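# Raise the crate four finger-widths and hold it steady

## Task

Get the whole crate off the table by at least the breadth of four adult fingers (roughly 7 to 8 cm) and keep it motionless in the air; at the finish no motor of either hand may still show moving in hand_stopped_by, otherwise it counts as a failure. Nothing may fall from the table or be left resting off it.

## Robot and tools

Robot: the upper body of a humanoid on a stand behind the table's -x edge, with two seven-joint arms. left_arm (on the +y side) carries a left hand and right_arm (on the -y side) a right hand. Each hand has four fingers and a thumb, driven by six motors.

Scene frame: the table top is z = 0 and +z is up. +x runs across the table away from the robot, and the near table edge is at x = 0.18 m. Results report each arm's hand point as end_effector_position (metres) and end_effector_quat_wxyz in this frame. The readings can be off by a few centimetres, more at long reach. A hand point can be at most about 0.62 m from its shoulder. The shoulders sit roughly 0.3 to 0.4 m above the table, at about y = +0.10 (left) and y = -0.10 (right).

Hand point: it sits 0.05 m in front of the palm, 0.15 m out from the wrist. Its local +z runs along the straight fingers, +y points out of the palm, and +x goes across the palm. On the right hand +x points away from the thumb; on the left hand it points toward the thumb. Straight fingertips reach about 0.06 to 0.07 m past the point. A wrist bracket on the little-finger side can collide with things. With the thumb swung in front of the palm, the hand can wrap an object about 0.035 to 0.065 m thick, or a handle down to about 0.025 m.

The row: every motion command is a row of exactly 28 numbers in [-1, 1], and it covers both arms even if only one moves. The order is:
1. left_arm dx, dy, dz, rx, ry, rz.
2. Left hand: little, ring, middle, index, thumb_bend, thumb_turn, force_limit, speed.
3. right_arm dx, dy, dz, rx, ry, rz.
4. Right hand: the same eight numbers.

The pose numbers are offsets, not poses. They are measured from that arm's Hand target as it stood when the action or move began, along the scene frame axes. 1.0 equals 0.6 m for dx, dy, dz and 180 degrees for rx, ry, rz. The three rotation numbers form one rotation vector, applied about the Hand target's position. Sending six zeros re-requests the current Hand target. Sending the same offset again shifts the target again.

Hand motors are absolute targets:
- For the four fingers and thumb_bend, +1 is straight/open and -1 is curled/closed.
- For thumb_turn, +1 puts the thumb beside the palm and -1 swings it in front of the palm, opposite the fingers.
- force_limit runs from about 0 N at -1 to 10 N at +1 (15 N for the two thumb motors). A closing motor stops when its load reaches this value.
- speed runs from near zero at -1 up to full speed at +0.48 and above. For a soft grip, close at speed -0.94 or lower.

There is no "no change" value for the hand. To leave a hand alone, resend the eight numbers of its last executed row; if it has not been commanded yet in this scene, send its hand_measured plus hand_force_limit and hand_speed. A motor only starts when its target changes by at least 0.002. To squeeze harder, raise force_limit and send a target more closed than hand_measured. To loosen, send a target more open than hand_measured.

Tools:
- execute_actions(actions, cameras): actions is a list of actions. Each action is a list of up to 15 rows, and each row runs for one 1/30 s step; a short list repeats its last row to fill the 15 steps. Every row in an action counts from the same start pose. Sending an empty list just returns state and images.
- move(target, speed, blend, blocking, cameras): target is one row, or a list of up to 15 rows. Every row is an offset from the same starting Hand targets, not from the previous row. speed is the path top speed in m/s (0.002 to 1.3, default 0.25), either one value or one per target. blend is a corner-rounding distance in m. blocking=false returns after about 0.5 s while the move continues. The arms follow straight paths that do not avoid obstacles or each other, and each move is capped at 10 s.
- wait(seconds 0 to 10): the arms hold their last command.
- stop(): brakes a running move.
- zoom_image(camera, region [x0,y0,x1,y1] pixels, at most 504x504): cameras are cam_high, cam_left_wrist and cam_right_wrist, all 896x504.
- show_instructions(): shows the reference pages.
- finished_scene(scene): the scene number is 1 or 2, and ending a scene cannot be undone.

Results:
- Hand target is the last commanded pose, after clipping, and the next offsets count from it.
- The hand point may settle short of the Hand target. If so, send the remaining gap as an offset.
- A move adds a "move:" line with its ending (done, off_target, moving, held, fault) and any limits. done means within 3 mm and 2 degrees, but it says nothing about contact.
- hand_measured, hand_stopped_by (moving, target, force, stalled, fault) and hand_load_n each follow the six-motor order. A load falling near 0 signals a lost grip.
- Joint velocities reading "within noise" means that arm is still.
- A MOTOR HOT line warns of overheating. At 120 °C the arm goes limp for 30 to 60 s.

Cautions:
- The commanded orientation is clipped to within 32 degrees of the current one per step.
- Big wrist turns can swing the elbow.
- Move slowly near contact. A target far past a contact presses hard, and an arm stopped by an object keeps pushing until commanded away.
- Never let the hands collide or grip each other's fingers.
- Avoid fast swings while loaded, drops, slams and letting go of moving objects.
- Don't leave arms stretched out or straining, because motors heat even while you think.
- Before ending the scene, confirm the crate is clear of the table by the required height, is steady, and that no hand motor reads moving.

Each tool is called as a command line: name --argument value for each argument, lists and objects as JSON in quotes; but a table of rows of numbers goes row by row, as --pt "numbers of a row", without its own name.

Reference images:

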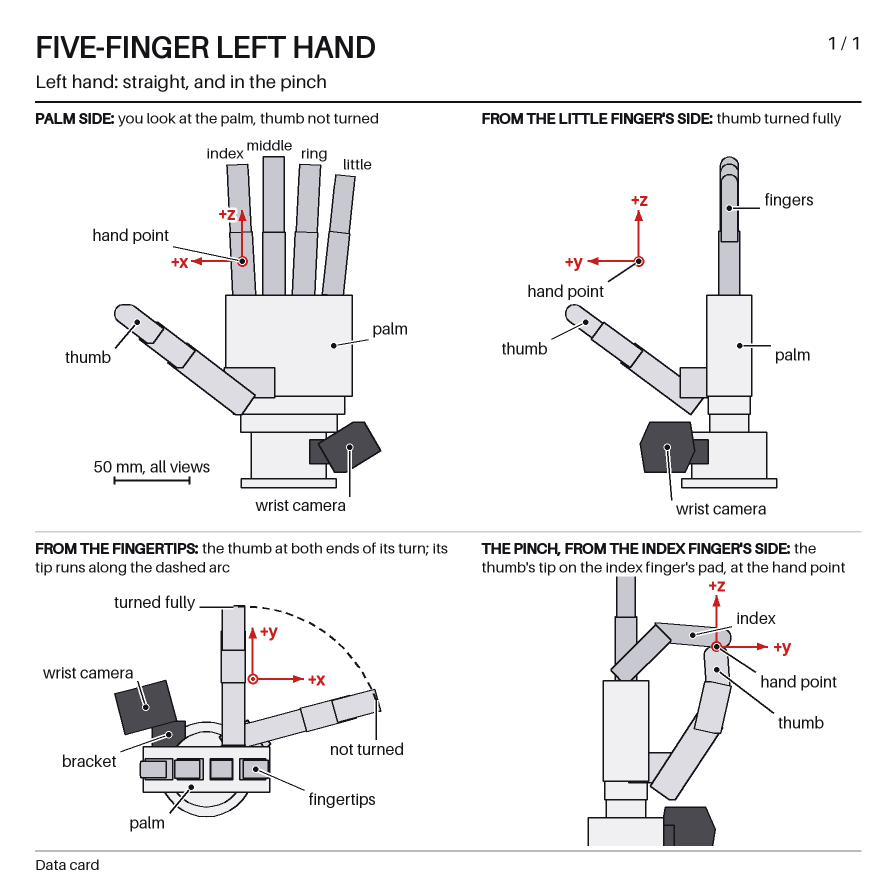

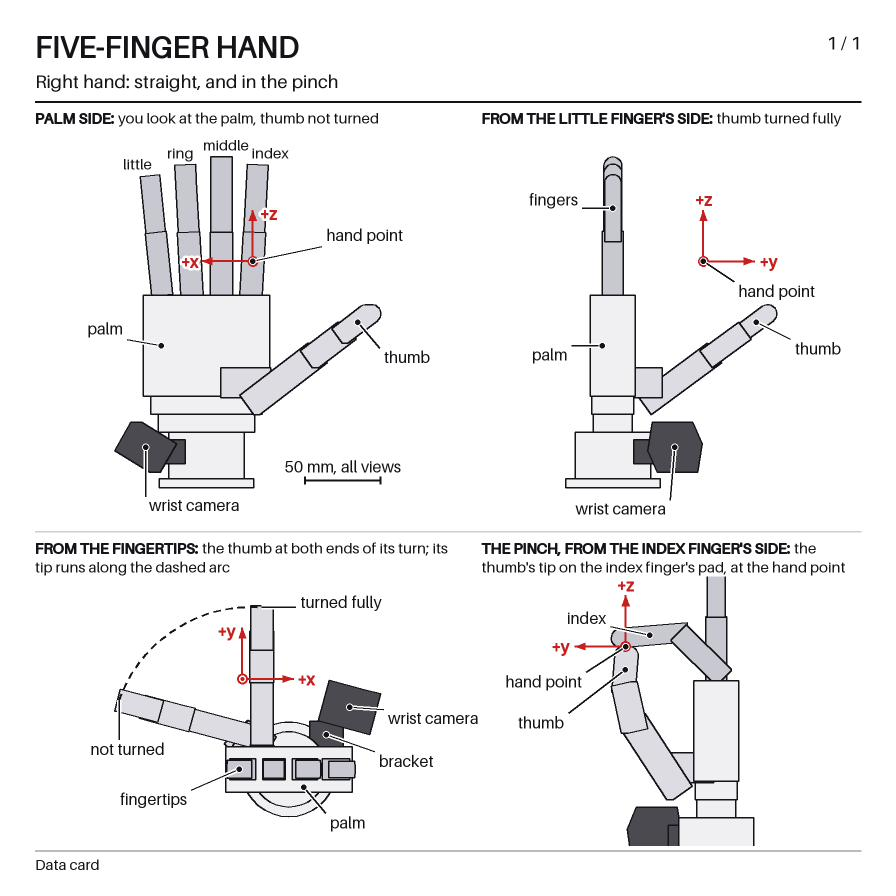

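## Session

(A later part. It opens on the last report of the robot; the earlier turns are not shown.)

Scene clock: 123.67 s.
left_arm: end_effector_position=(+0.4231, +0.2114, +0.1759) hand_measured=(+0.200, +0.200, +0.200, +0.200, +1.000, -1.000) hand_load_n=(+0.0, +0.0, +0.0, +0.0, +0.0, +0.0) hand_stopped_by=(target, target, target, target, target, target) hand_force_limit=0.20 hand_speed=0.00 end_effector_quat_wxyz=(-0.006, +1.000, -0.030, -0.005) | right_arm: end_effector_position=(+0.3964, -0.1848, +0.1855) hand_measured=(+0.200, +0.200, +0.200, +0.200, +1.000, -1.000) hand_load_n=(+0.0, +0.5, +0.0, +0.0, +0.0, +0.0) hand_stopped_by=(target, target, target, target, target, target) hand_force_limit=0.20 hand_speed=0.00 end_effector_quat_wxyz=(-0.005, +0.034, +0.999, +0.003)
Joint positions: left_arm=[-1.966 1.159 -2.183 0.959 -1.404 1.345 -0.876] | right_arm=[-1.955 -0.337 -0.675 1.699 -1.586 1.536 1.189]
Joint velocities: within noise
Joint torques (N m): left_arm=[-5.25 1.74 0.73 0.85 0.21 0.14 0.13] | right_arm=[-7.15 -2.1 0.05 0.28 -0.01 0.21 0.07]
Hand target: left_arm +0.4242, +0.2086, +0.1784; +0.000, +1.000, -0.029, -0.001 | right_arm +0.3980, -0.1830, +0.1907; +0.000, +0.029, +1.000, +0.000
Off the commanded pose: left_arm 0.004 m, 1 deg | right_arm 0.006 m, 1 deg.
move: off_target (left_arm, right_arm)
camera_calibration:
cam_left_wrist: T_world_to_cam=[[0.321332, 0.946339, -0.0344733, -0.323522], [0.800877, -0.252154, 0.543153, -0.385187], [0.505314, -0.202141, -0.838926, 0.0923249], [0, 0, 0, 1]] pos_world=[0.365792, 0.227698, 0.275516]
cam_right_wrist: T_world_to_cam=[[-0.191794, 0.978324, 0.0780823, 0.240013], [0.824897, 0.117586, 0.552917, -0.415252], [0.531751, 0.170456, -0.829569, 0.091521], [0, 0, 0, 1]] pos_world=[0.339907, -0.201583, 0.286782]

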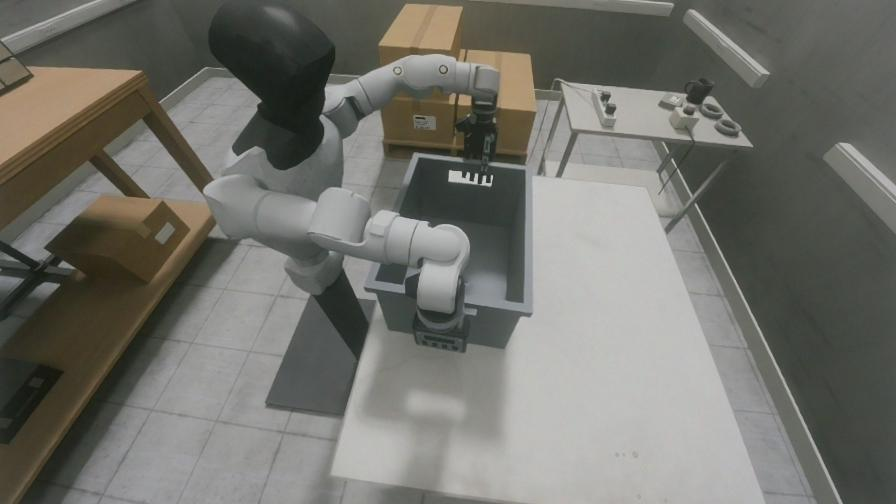

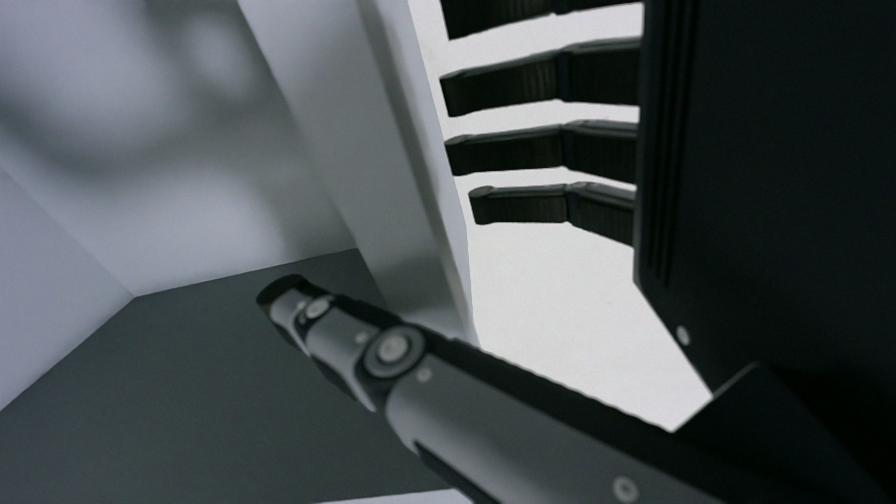

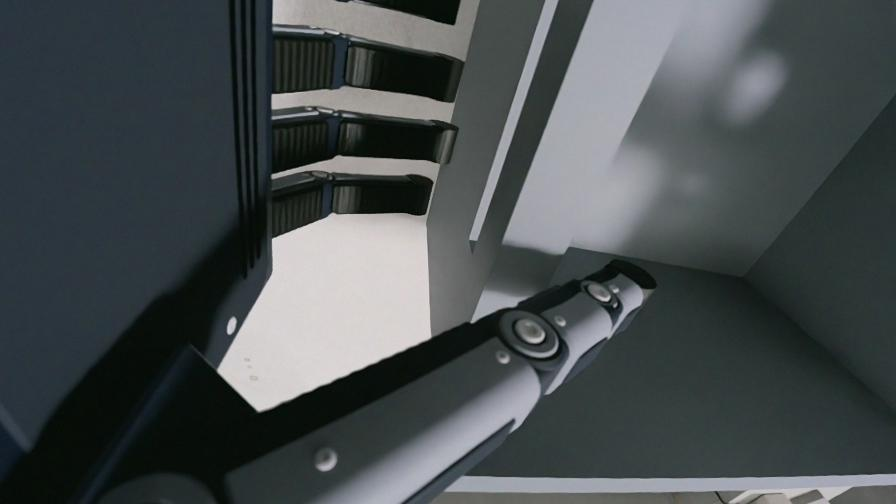

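move --pt "-0.027 0 0.027 0 0 0 0.2 0.2 0.2 0.2 1 -1 0.2 0 0.01 0 0.006 0 0 0 0.2 0.2 0.2 0.2 1 -1 0.2 0" --pt "-0.027 -0.036 0.027 0 0 0 0.2 0.2 0.2 0.2 1 -1 0.2 0 0.01 0.05 0.006 0 0 0 0.2 0.2 0.2 0.2 1 -1 0.2 0" --speed 0.06

zoom_image --camera "cam_right_wrist" --region '[270, 0, 720, 350]'

zoom_image --camera "cam_high" --region '[380, 120, 560, 250]'

zoom_image --camera "cam_left_wrist" --region '[200, 0, 650, 350]'

Scene clock: 134.03 s.
left_arm: end_effector_position=(+0.4079, +0.1895, +0.1933) hand_measured=(+0.200, +0.200, +0.200, +0.200, +1.000, -1.000) hand_load_n=(+0.0, +0.0, +0.0, +0.0, +0.0, +0.0) hand_stopped_by=(target, target, target, target, target, target) hand_force_limit=0.20 hand_speed=0.00 end_effector_quat_wxyz=(-0.004, +1.000, -0.028, -0.002) | right_arm: end_effector_position=(+0.4011, -0.1527, +0.1909) hand_measured=(+0.200, +0.200, +0.200, +0.200, +1.000, -1.000) hand_load_n=(+0.0, +0.0, +0.0, +0.0, +0.0, +0.0) hand_stopped_by=(target, target, target, target, target, target) hand_force_limit=0.20 hand_speed=0.00 end_effector_quat_wxyz=(-0.005, +0.030, +1.000, +0.004)
Joint positions: left_arm=[-2.096 1.302 -2.025 0.729 -1.705 1.517 -0.375] | right_arm=[-1.955 -0.214 -0.57 1.636 -1.654 1.619 1.373]
Joint velocities: within noise
Joint torques (N m): left_arm=[-4.61 0.42 1.17 0.61 -0.08 0.15 0.22] | right_arm=[-6.39 -2 0.22 -1.03 -0.21 0.2 0.17]
Hand target: left_arm +0.4080, +0.1870, +0.1946; +0.000, +1.000, -0.029, -0.001 | right_arm +0.4040, -0.1530, +0.1943; +0.000, +0.029, +1.000, +0.000
Off the commanded pose: left_arm 0.003 m, 0 deg | right_arm 0.004 m, 1 deg.
move: off_target (right_arm)
camera_calibration:
cam_left_wrist: T_world_to_cam=[[0.317844, 0.947436, -0.0366129, -0.295676], [0.799119, -0.246905, 0.548131, -0.389339], [0.510279, -0.203478, -0.835591, 0.107631], [0, 0, 0, 1]] pos_world=[0.350185, 0.205905, 0.292518]
cam_right_wrist: T_world_to_cam=[[-0.199049, 0.976717, 0.0800202, 0.21138], [0.824709, 0.122842, 0.552056, -0.424919], [0.529372, 0.175879, -0.829959, 0.0899004], [0, 0, 0, 1]] pos_world=[0.344918, -0.170072, 0.292278]

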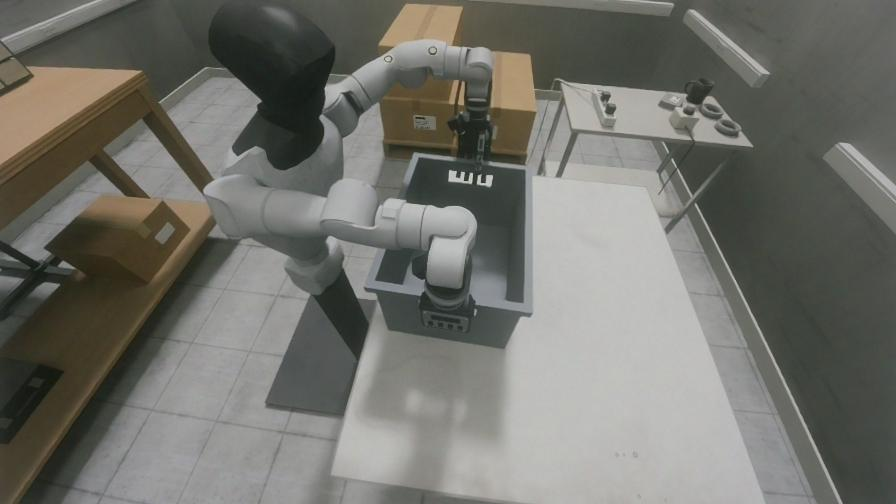

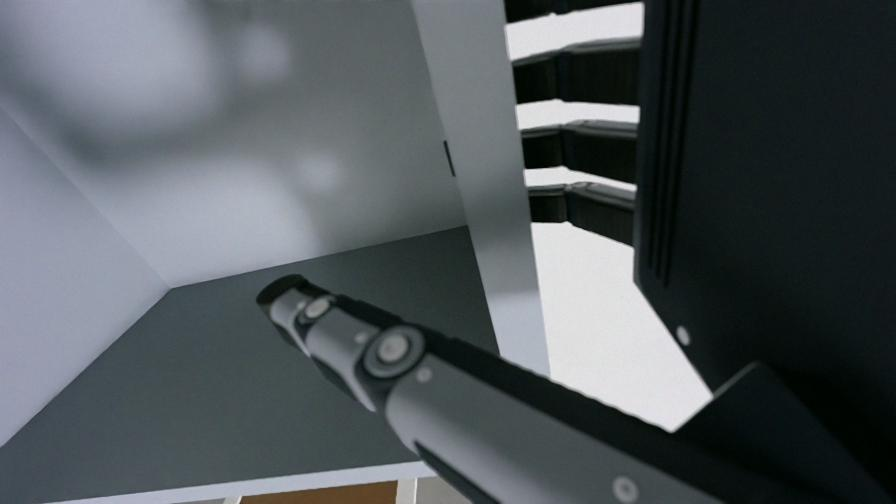

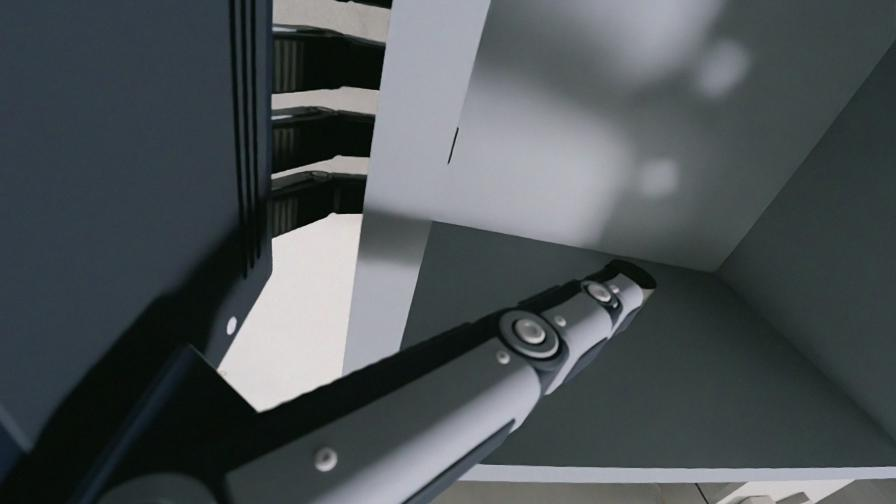

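Scaled by 1.120 from the camera's 896x504 image, which has a finer 1280x720 frame.

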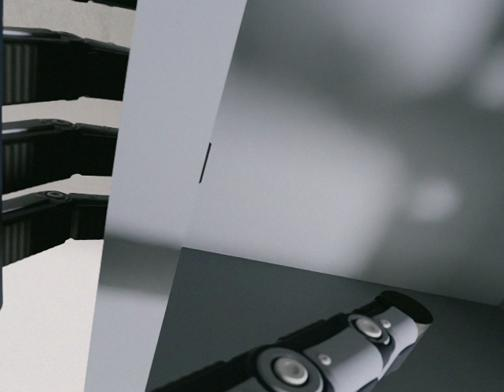

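Scaled by 2.800 from the camera's 896x504 image, which has a finer 1280x720 frame.

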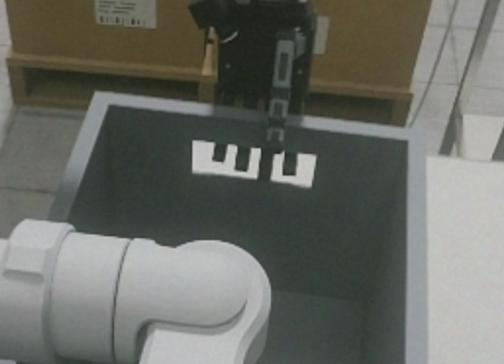

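Scaled by 1.120 from the camera's 896x504 image, which has a finer 1280x720 frame.

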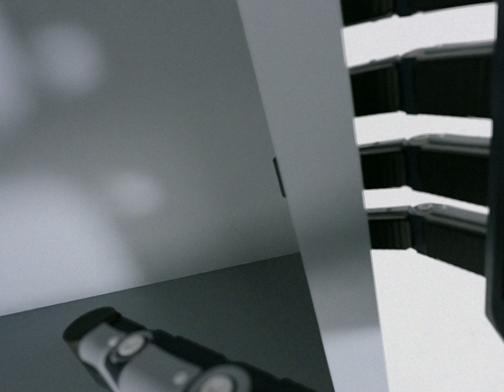

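move --target '[0,-0.035,0,0,0,0,0.2,0.2,0.2,0.2,1,-1,0.2,0,0,0.037,0,0,0,0,0.2,0.2,0.2,0.2,1,-1,0.2,0]' --speed 0.06

zoom_image --camera "cam_right_wrist" --region '[270, 0, 720, 350]'

zoom_image --camera "cam_high" --region '[380, 120, 560, 250]'

zoom_image --camera "cam_left_wrist" --region '[200, 0, 650, 350]'

Scene clock: 136.87 s.
left_arm: end_effector_position=(+0.4088, +0.1662, +0.1953) hand_measured=(+0.200, +0.200, +0.200, +0.200, +1.000, -1.000) hand_load_n=(+0.0, +0.0, +0.0, +0.0, +0.0, +0.0) hand_stopped_by=(target, target, target, target, target, target) hand_force_limit=0.20 hand_speed=0.00 end_effector_quat_wxyz=(-0.003, +0.999, -0.035, -0.001) | right_arm: end_effector_position=(+0.4026, -0.1328, +0.1937) hand_measured=(+0.200, +0.200, +0.200, +0.200, +1.000, -1.000) hand_load_n=(+0.0, +0.0, +0.0, +0.0, +0.0, +0.0) hand_stopped_by=(target, target, target, target, target, target) hand_force_limit=0.20 hand_speed=0.00 end_effector_quat_wxyz=(-0.004, +0.019, +1.000, +0.004)
Joint positions: left_arm=[-2.083 1.285 -1.944 0.737 -1.995 1.561 -0.04] | right_arm=[-1.955 -0.145 -0.268 1.614 -1.466 1.645 1.488]
Joint velocities: within noise
Joint torques (N m): left_arm=[-3.58 0.54 1.46 1.34 -0.18 0.15 0.05] | right_arm=[-5.84 -1.99 0.2 -1.15 0.3 0.21 0.17]
Hand target: left_arm +0.4080, +0.1660, +0.1946; +0.000, +1.000, -0.029, -0.001 | right_arm +0.4040, -0.1308, +0.1943; +0.000, +0.029, +1.000, +0.000
Off the commanded pose: left_arm 0.001 m, 1 deg | right_arm 0.003 m, 1 deg.
joint sent to its limit (left arm) — joint 5 (wrist roll), lower limit. The joint targets still meet the commanded pose.
joint sent to its limit (right arm) — joint 6 (wrist pitch), upper limit. The joint targets still meet the commanded pose.
move: done
camera_calibration:
cam_left_wrist: T_world_to_cam=[[0.331961, 0.942503, -0.0386085, -0.278413], [0.794726, -0.257395, 0.54969, -0.393546], [0.508146, -0.213159, -0.834476, 0.10646], [0, 0, 0, 1]] pos_world=[0.351086, 0.183801, 0.294418]
cam_right_wrist: T_world_to_cam=[[-0.219512, 0.972412, 0.0789208, 0.199831], [0.819955, 0.14005, 0.555031, -0.426422], [0.528667, 0.186548, -0.828077, 0.0892153], [0, 0, 0, 1]] pos_world=[0.346347, -0.151241, 0.294784]

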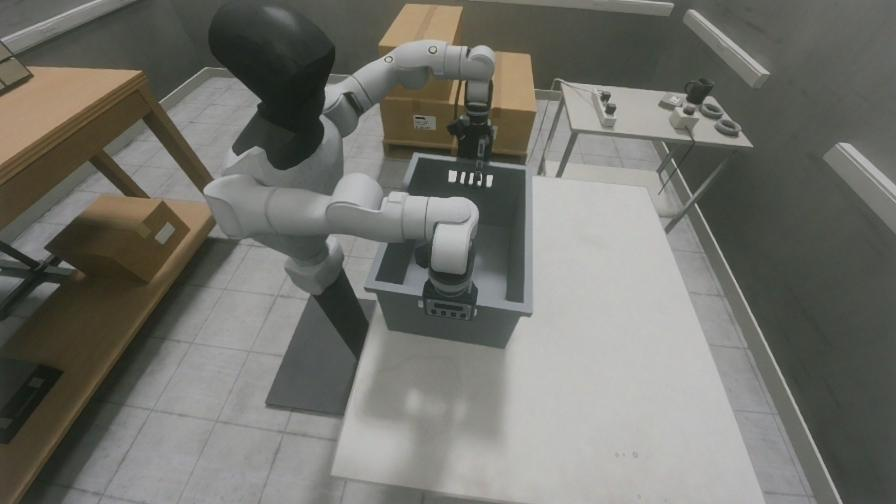

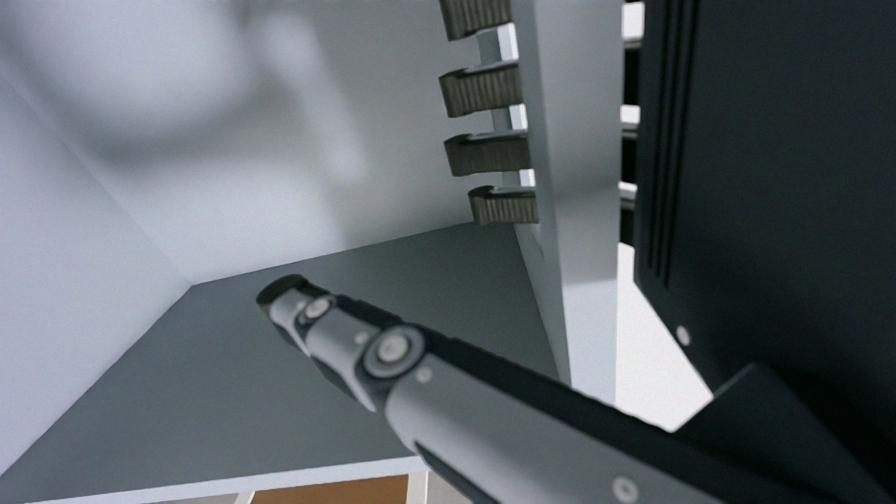

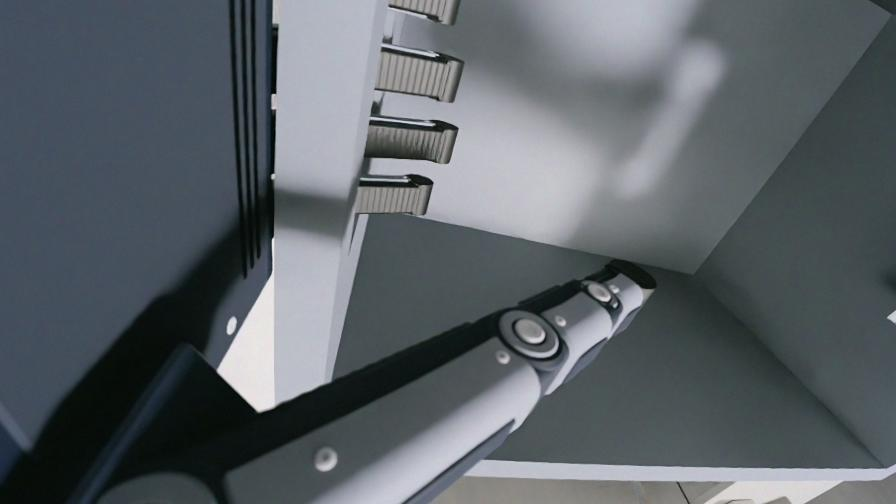

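Scaled by 1.120 from the camera's 896x504 image, which has a finer 1280x720 frame.

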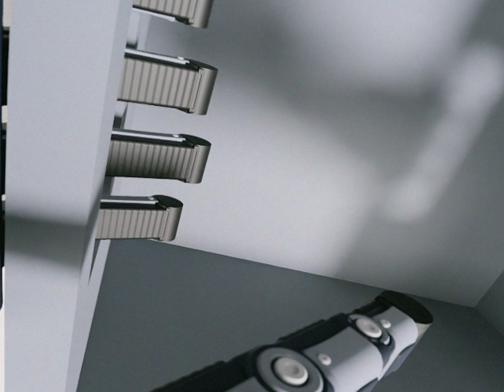

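Scaled by 2.800 from the camera's 896x504 image, which has a finer 1280x720 frame.

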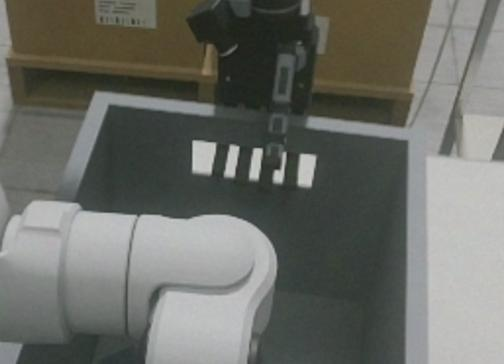

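Scaled by 1.120 from the camera's 896x504 image, which has a finer 1280x720 frame.

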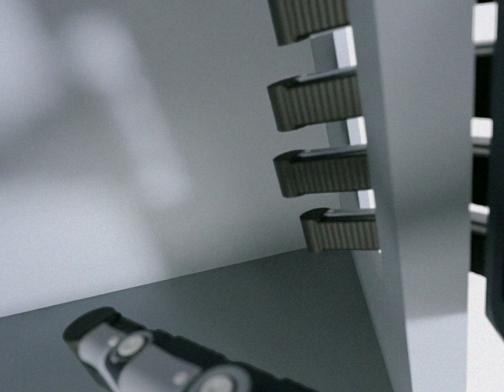

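move --target '[0,0,0,0,0,0,-0.4,-0.4,-0.4,-0.4,1,-1,-0.2,-0.7,0,0,0,0,0,0,-0.4,-0.4,-0.4,-0.4,1,-1,-0.2,-0.7]' --speed 0.06

Scene clock: 139.07 s.
left_arm: end_effector_position=(+0.4038, +0.1709, +0.1882) hand_measured=(-0.400, -0.400, -0.400, -0.400, +1.000, -1.000) hand_load_n=(+0.5, +1.5, +1.0, +1.0, +0.0, +0.0) hand_stopped_by=(target, target, target, target, target, target) hand_force_limit=-0.20 hand_speed=-0.70 end_effector_quat_wxyz=(-0.011, +0.999, -0.034, -0.013) | right_arm: end_effector_position=(+0.4018, -0.1330, +0.1921) hand_measured=(-0.400, -0.400, -0.400, -0.400, +1.000, -1.000) hand_load_n=(+0.5, +1.5, +0.0, +0.5, +0.0, +0.0) hand_stopped_by=(target, target, target, target, target, target) hand_force_limit=-0.20 hand_speed=-0.70 end_effector_quat_wxyz=(-0.006, +0.023, +1.000, +0.001)
Joint positions: left_arm=[-2.046 1.289 -1.909 0.737 -1.995 1.574 -0.007] | right_arm=[-1.948 -0.139 -0.026 1.614 -1.244 1.645 1.503]
Joint velocities: within noise
Joint torques (N m): left_arm=[-5.12 1 2.54 1.75 -0.22 0.14 -0.16] | right_arm=[-6.04 -2.29 0.21 -1.11 0.3 0.18 0.26]
Hand target: left_arm +0.4080, +0.1660, +0.1946; +0.000, +1.000, -0.029, -0.001 | right_arm +0.4040, -0.1308, +0.1943; +0.000, +0.029, +1.000, +0.000
Off the commanded pose: left_arm 0.009 m, 2 deg | right_arm 0.004 m, 1 deg.
joint sent to its limit (left arm) — joint 5 (wrist roll), lower limit. The joint targets still meet the commanded pose.
joint sent to its limit (right arm) — joint 6 (wrist pitch), upper limit. The joint targets still meet the commanded pose.
move: off_target (left_arm, right_arm)
camera_calibration:
cam_left_wrist: T_world_to_cam=[[0.328501, 0.944055, -0.0290922, -0.282093], [0.807874, -0.264891, 0.526472, -0.384236], [0.489313, -0.19645, -0.849694, 0.111719], [0, 0, 0, 1]] pos_world=[0.348416, 0.186478, 0.28901]
cam_right_wrist: T_world_to_cam=[[-0.211874, 0.974451, 0.0745256, 0.198021], [0.823727, 0.137025, 0.55018, -0.425868], [0.525911, 0.177957, -0.831714, 0.0890188], [0, 0, 0, 1]] pos_world=[0.345938, -0.150449, 0.293584]

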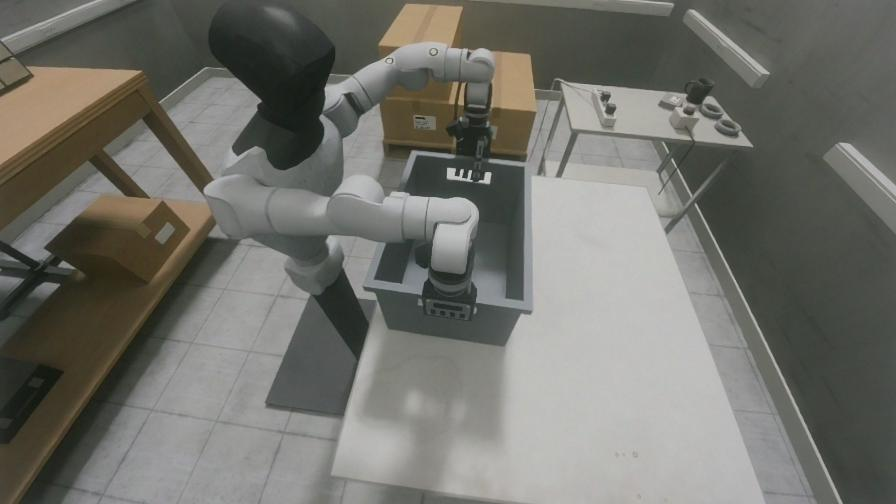

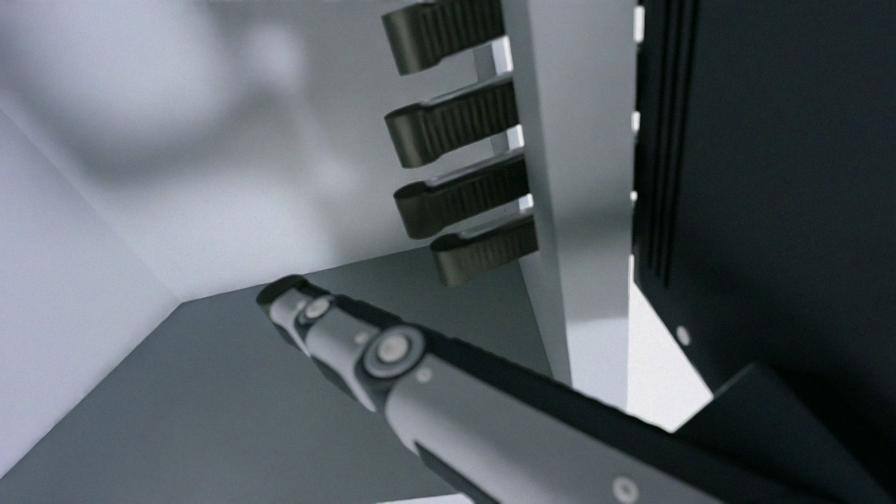

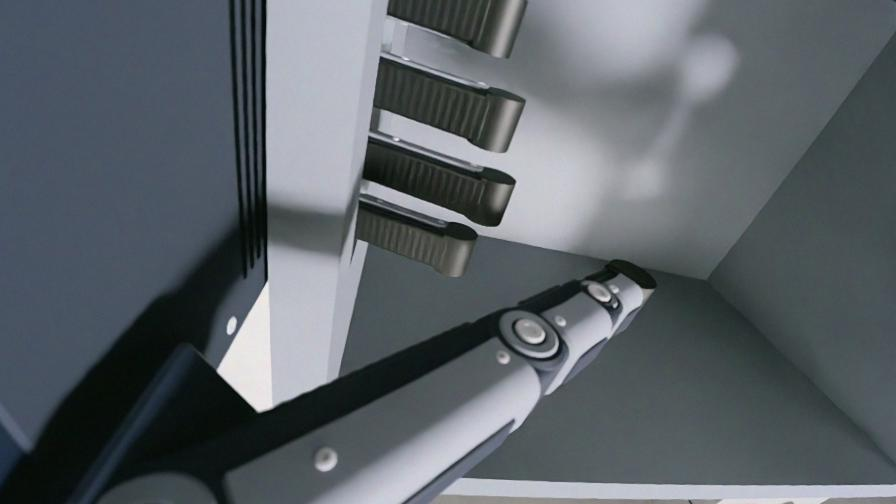

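move --target '[0,0,0.05,0,0,0,-0.4,-0.4,-0.4,-0.4,1,-1,-0.2,-0.7,0,0,0.05,0,0,0,-0.4,-0.4,-0.4,-0.4,1,-1,-0.2,-0.7]' --speed 0.05

Scene clock: 141.23 s.
left_arm: end_effector_position=(+0.4022, +0.1712, +0.2152) hand_measured=(-0.400, -0.400, -0.400, -0.400, +1.000, -1.000) hand_load_n=(+0.0, +0.5, +0.5, +1.5, +0.0, +0.0) hand_stopped_by=(target, target, target, target, target, target) hand_force_limit=-0.20 hand_speed=-0.70 end_effector_quat_wxyz=(-0.007, +1.000, -0.026, -0.015) | right_arm: end_effector_position=(+0.3973, -0.1310, +0.2082) hand_measured=(-0.400, -0.400, -0.400, -0.400, +1.000, -1.000) hand_load_n=(+1.5, +1.0, +0.0, +0.0, -0.5, +0.0) hand_stopped_by=(target, target, target, target, target, target) hand_force_limit=-0.20 hand_speed=-0.70 end_effector_quat_wxyz=(-0.012, +0.030, +0.999, +0.002)
Joint positions: left_arm=[-2.243 1.248 -2.148 0.748 -1.904 1.609 -0.241] | right_arm=[-2.019 -0.139 0.043 1.709 -1.298 1.645 1.636]
Joint velocities: within noise
Joint torques (N m): left_arm=[-6.27 -0.87 0.73 1.61 0.19 0.08 -0.41] | right_arm=[-8.5 -3.49 0.14 -0.17 -0.21 0.05 0.37]
Hand target: left_arm +0.4080, +0.1660, +0.2246; +0.000, +1.000, -0.029, -0.001 | right_arm +0.4040, -0.1308, +0.2243; +0.000, +0.029, +1.000, +0.000
Off the commanded pose: left_arm 0.012 m, 2 deg | right_arm 0.017 m, 1 deg.
joint sent to its limit (left arm) — joint 6 (wrist pitch), upper limit. The joint targets still meet the commanded pose.
joint sent to its limit (right arm) — joint 7 (wrist yaw), upper limit. The joint targets still meet the commanded pose.
move: off_target (left_arm, right_arm)
camera_calibration:
cam_left_wrist: T_world_to_cam=[[0.31304, 0.949005, -0.0373498, -0.273973], [0.813706, -0.247714, 0.525852, -0.402214], [0.489784, -0.195004, -0.849756, 0.135021], [0, 0, 0, 1]] pos_world=[0.346917, 0.186697, 0.316007]
cam_right_wrist: T_world_to_cam=[[-0.197003, 0.977317, 0.0777267, 0.187762], [0.831863, 0.124673, 0.540796, -0.434216], [0.518839, 0.171196, -0.837555, 0.1075], [0, 0, 0, 1]] pos_world=[0.342423, -0.147772, 0.310265]

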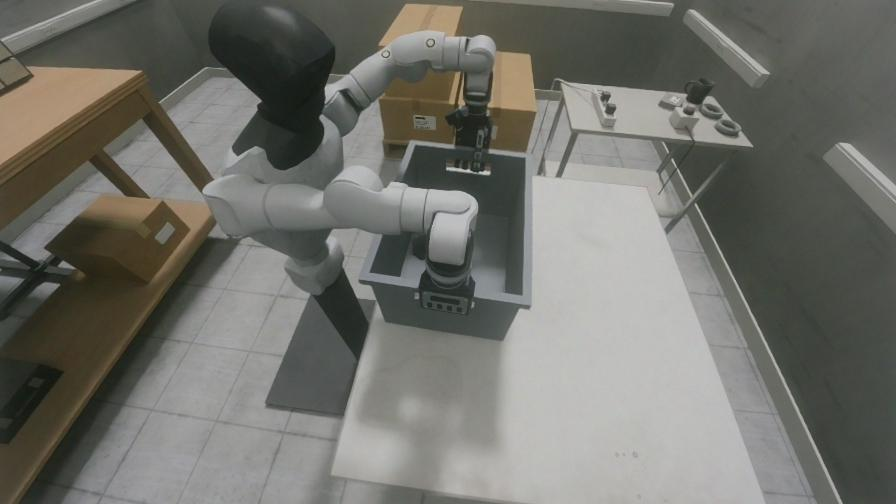

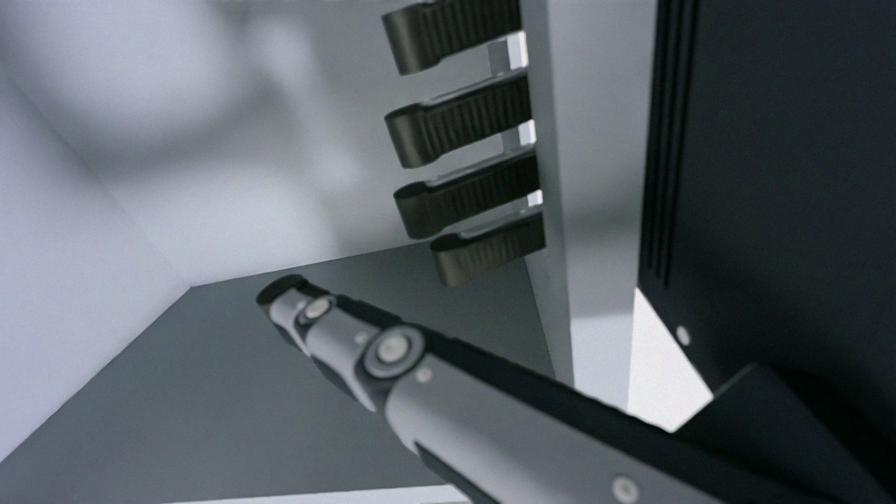

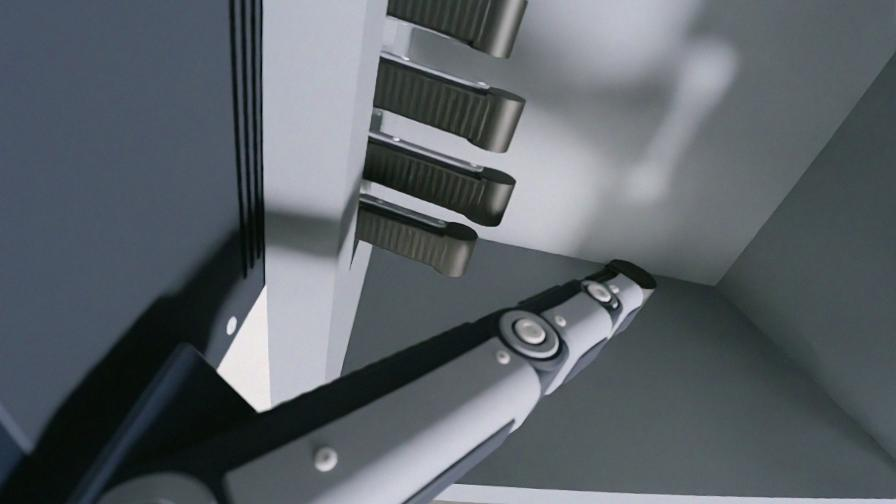

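move --target '[-0.06,0,0.16,0,0,0,-0.4,-0.4,-0.4,-0.4,1,-1,-0.2,-0.7,-0.06,0,0.172,0,0,0,-0.4,-0.4,-0.4,-0.4,1,-1,-0.2,-0.7]' --speed 0.06

Scene clock: 145.10 s.
left_arm: end_effector_position=(+0.3734, +0.1692, +0.3130) hand_measured=(-0.400, -0.400, -0.400, -0.400, +1.000, -1.000) hand_load_n=(+2.5, +0.5, +0.0, +0.5, +0.0, +0.0) hand_stopped_by=(target, target, target, target, target, target) hand_force_limit=-0.20 hand_speed=-0.70 end_effector_quat_wxyz=(+0.020, +0.997, -0.073, -0.003) | right_arm: end_effector_position=(+0.3734, -0.1347, +0.3110) hand_measured=(-0.400, -0.400, -0.400, -0.400, +1.000, -1.000) hand_load_n=(+0.0, +0.0, +0.0, +2.0, +0.0, +0.0) hand_stopped_by=(target, target, target, target, target, target) hand_force_limit=-0.20 hand_speed=-0.70 end_effector_quat_wxyz=(+0.032, +0.013, +0.999, +0.004)
Joint positions: left_arm=[-2.77 1.218 -2.647 0.441 -0.811 1.609 -1.611] | right_arm=[-2.487 -0.303 -0.228 2.105 -1.555 1.597 1.636]
Joint velocities: within noise
Joint torques (N m): left_arm=[-5.45 -3.1 0.54 0.87 0.69 0.1 -0.69] | right_arm=[-7.83 -2.66 -0.28 -0.18 -0.12 0 0.4]
Hand target: left_arm +0.3720, +0.1660, +0.3206; +0.000, +1.000, -0.029, -0.001 | right_arm +0.3680, -0.1308, +0.3275; +0.000, +0.029, +1.000, +0.000
Off the commanded pose: left_arm 0.008 m, 6 deg | right_arm 0.018 m, 4 deg.
joint sent to its limit (left arm) — joint 3 (shoulder yaw), lower limit; joint 6 (wrist pitch), upper limit; joint 7 (wrist yaw), lower limit. The joint targets are off in orientation, not in position.
joint sent to its limit (right arm) — joint 4 (elbow), upper limit; joint 7 (wrist yaw), upper limit. The joint targets are off in position and orientation.
move: off_target (left_arm, right_arm)
camera_calibration:
cam_left_wrist: T_world_to_cam=[[0.402822, 0.911601, -0.0819655, -0.272577], [0.776214, -0.292792, 0.558359, -0.41923], [0.485001, -0.288542, -0.825541, 0.241862], [0, 0, 0, 1]] pos_world=[0.317909, 0.195522, 0.411406]
cam_right_wrist: T_world_to_cam=[[-0.236776, 0.96964, 0.0611157, 0.197699], [0.7761, 0.150924, 0.612284, -0.467377], [0.584471, 0.192406, -0.788272, 0.169753], [0, 0, 0, 1]] pos_world=[0.310326, -0.15382, 0.407896]

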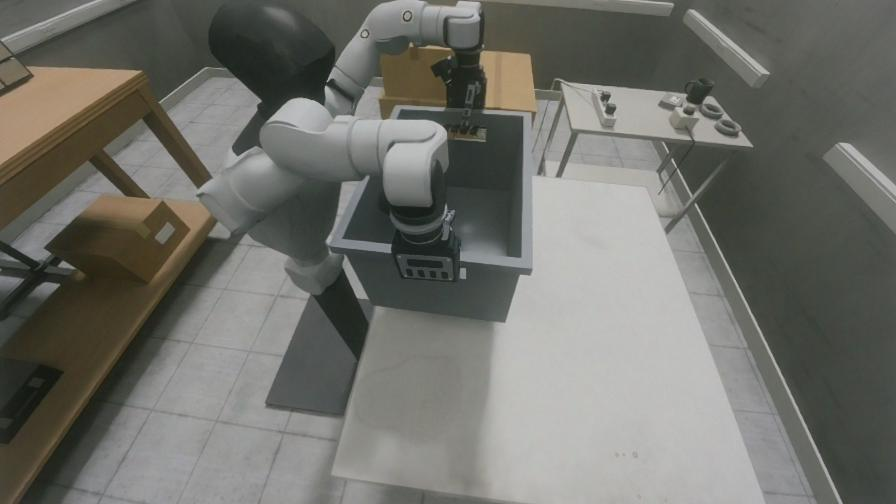

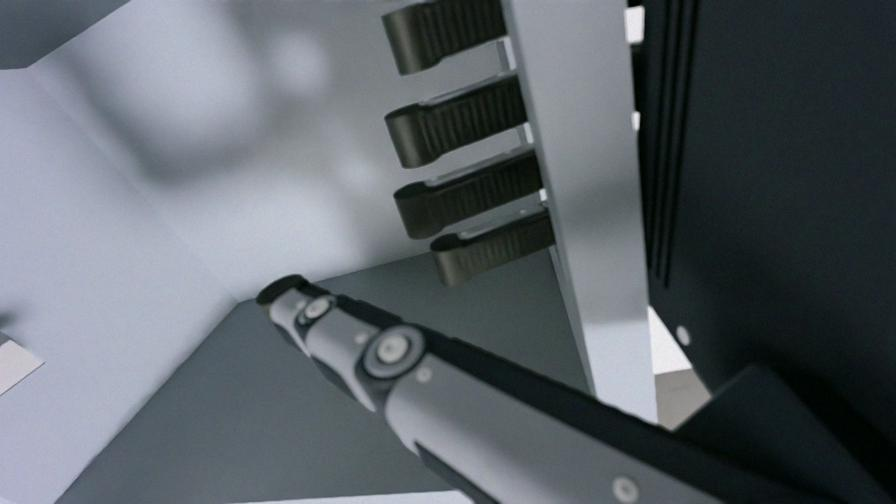

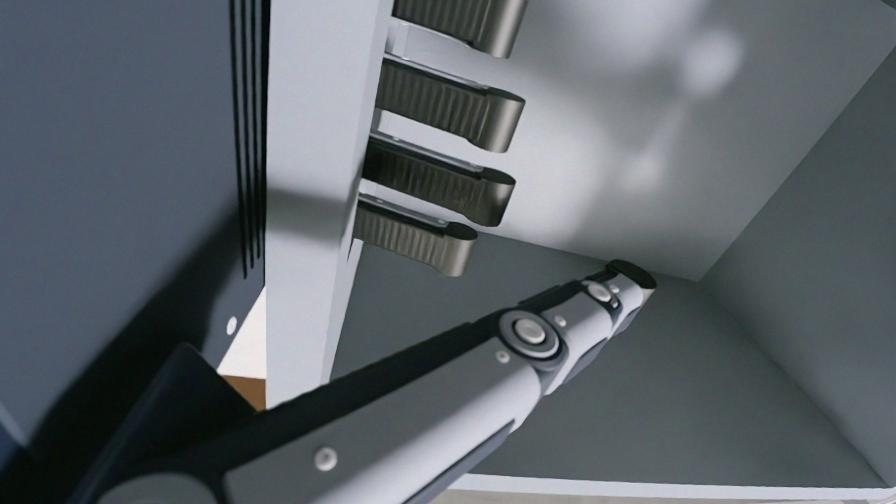

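wait --seconds 0.5 --cameras '["cam_high"]'

finished_scene --scene 1

Scene clock: 146.37 s.
left_arm: end_effector_position=(+0.3734, +0.1692, +0.3130) hand_measured=(-0.400, -0.400, -0.400, -0.400, +1.000, -1.000) hand_load_n=(+3.0, +0.5, +0.0, +0.5, +0.0, +0.0) hand_stopped_by=(target, target, target, target, target, target) hand_force_limit=-0.20 hand_speed=-0.70 end_effector_quat_wxyz=(+0.020, +0.997, -0.073, -0.003) | right_arm: end_effector_position=(+0.3734, -0.1347, +0.3110) hand_measured=(-0.400, -0.400, -0.400, -0.400, +1.000, -1.000) hand_load_n=(+0.0, +0.0, +0.0, +2.0, +0.0, +0.0) hand_stopped_by=(target, target, target, target, target, target) hand_force_limit=-0.20 hand_speed=-0.70 end_effector_quat_wxyz=(+0.032, +0.013, +0.999, +0.004)
Joint positions: left_arm=[-2.77 1.218 -2.647 0.441 -0.811 1.609 -1.611] | right_arm=[-2.487 -0.303 -0.228 2.105 -1.555 1.597 1.636]
Joint velocities: within noise
Joint torques (N m): left_arm=[-5.38 -2.86 0.2 0.98 0.42 0.06 -0.69] | right_arm=[-7.83 -2.66 -0.27 -0.17 -0.12 0 0.4]
Hand target: left_arm +0.3720, +0.1660, +0.3206; +0.000, +1.000, -0.029, -0.001 | right_arm +0.3680, -0.1308, +0.3275; +0.000, +0.029, +1.000, +0.000
Off the commanded pose: left_arm 0.008 m, 6 deg | right_arm 0.018 m, 4 deg.
wait: 0.50 s; at rest from the start
Images, in order (width x height): cam_high 896x504.

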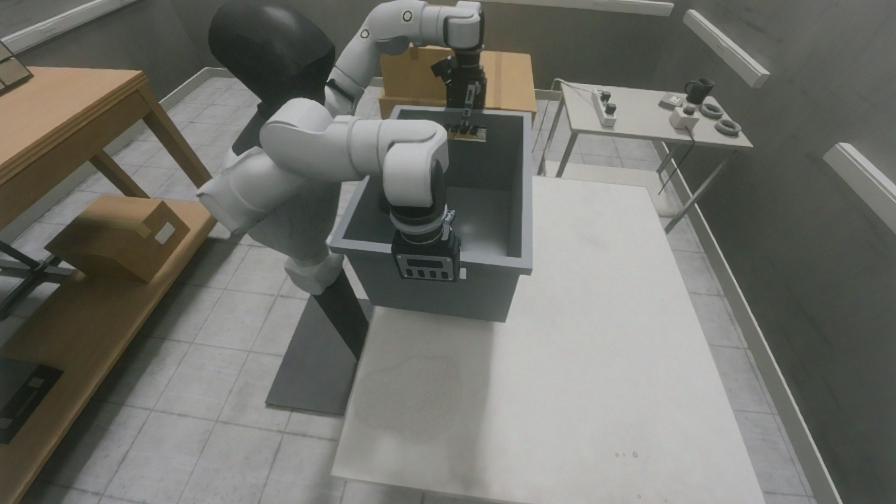

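The scene is finished: the task was done.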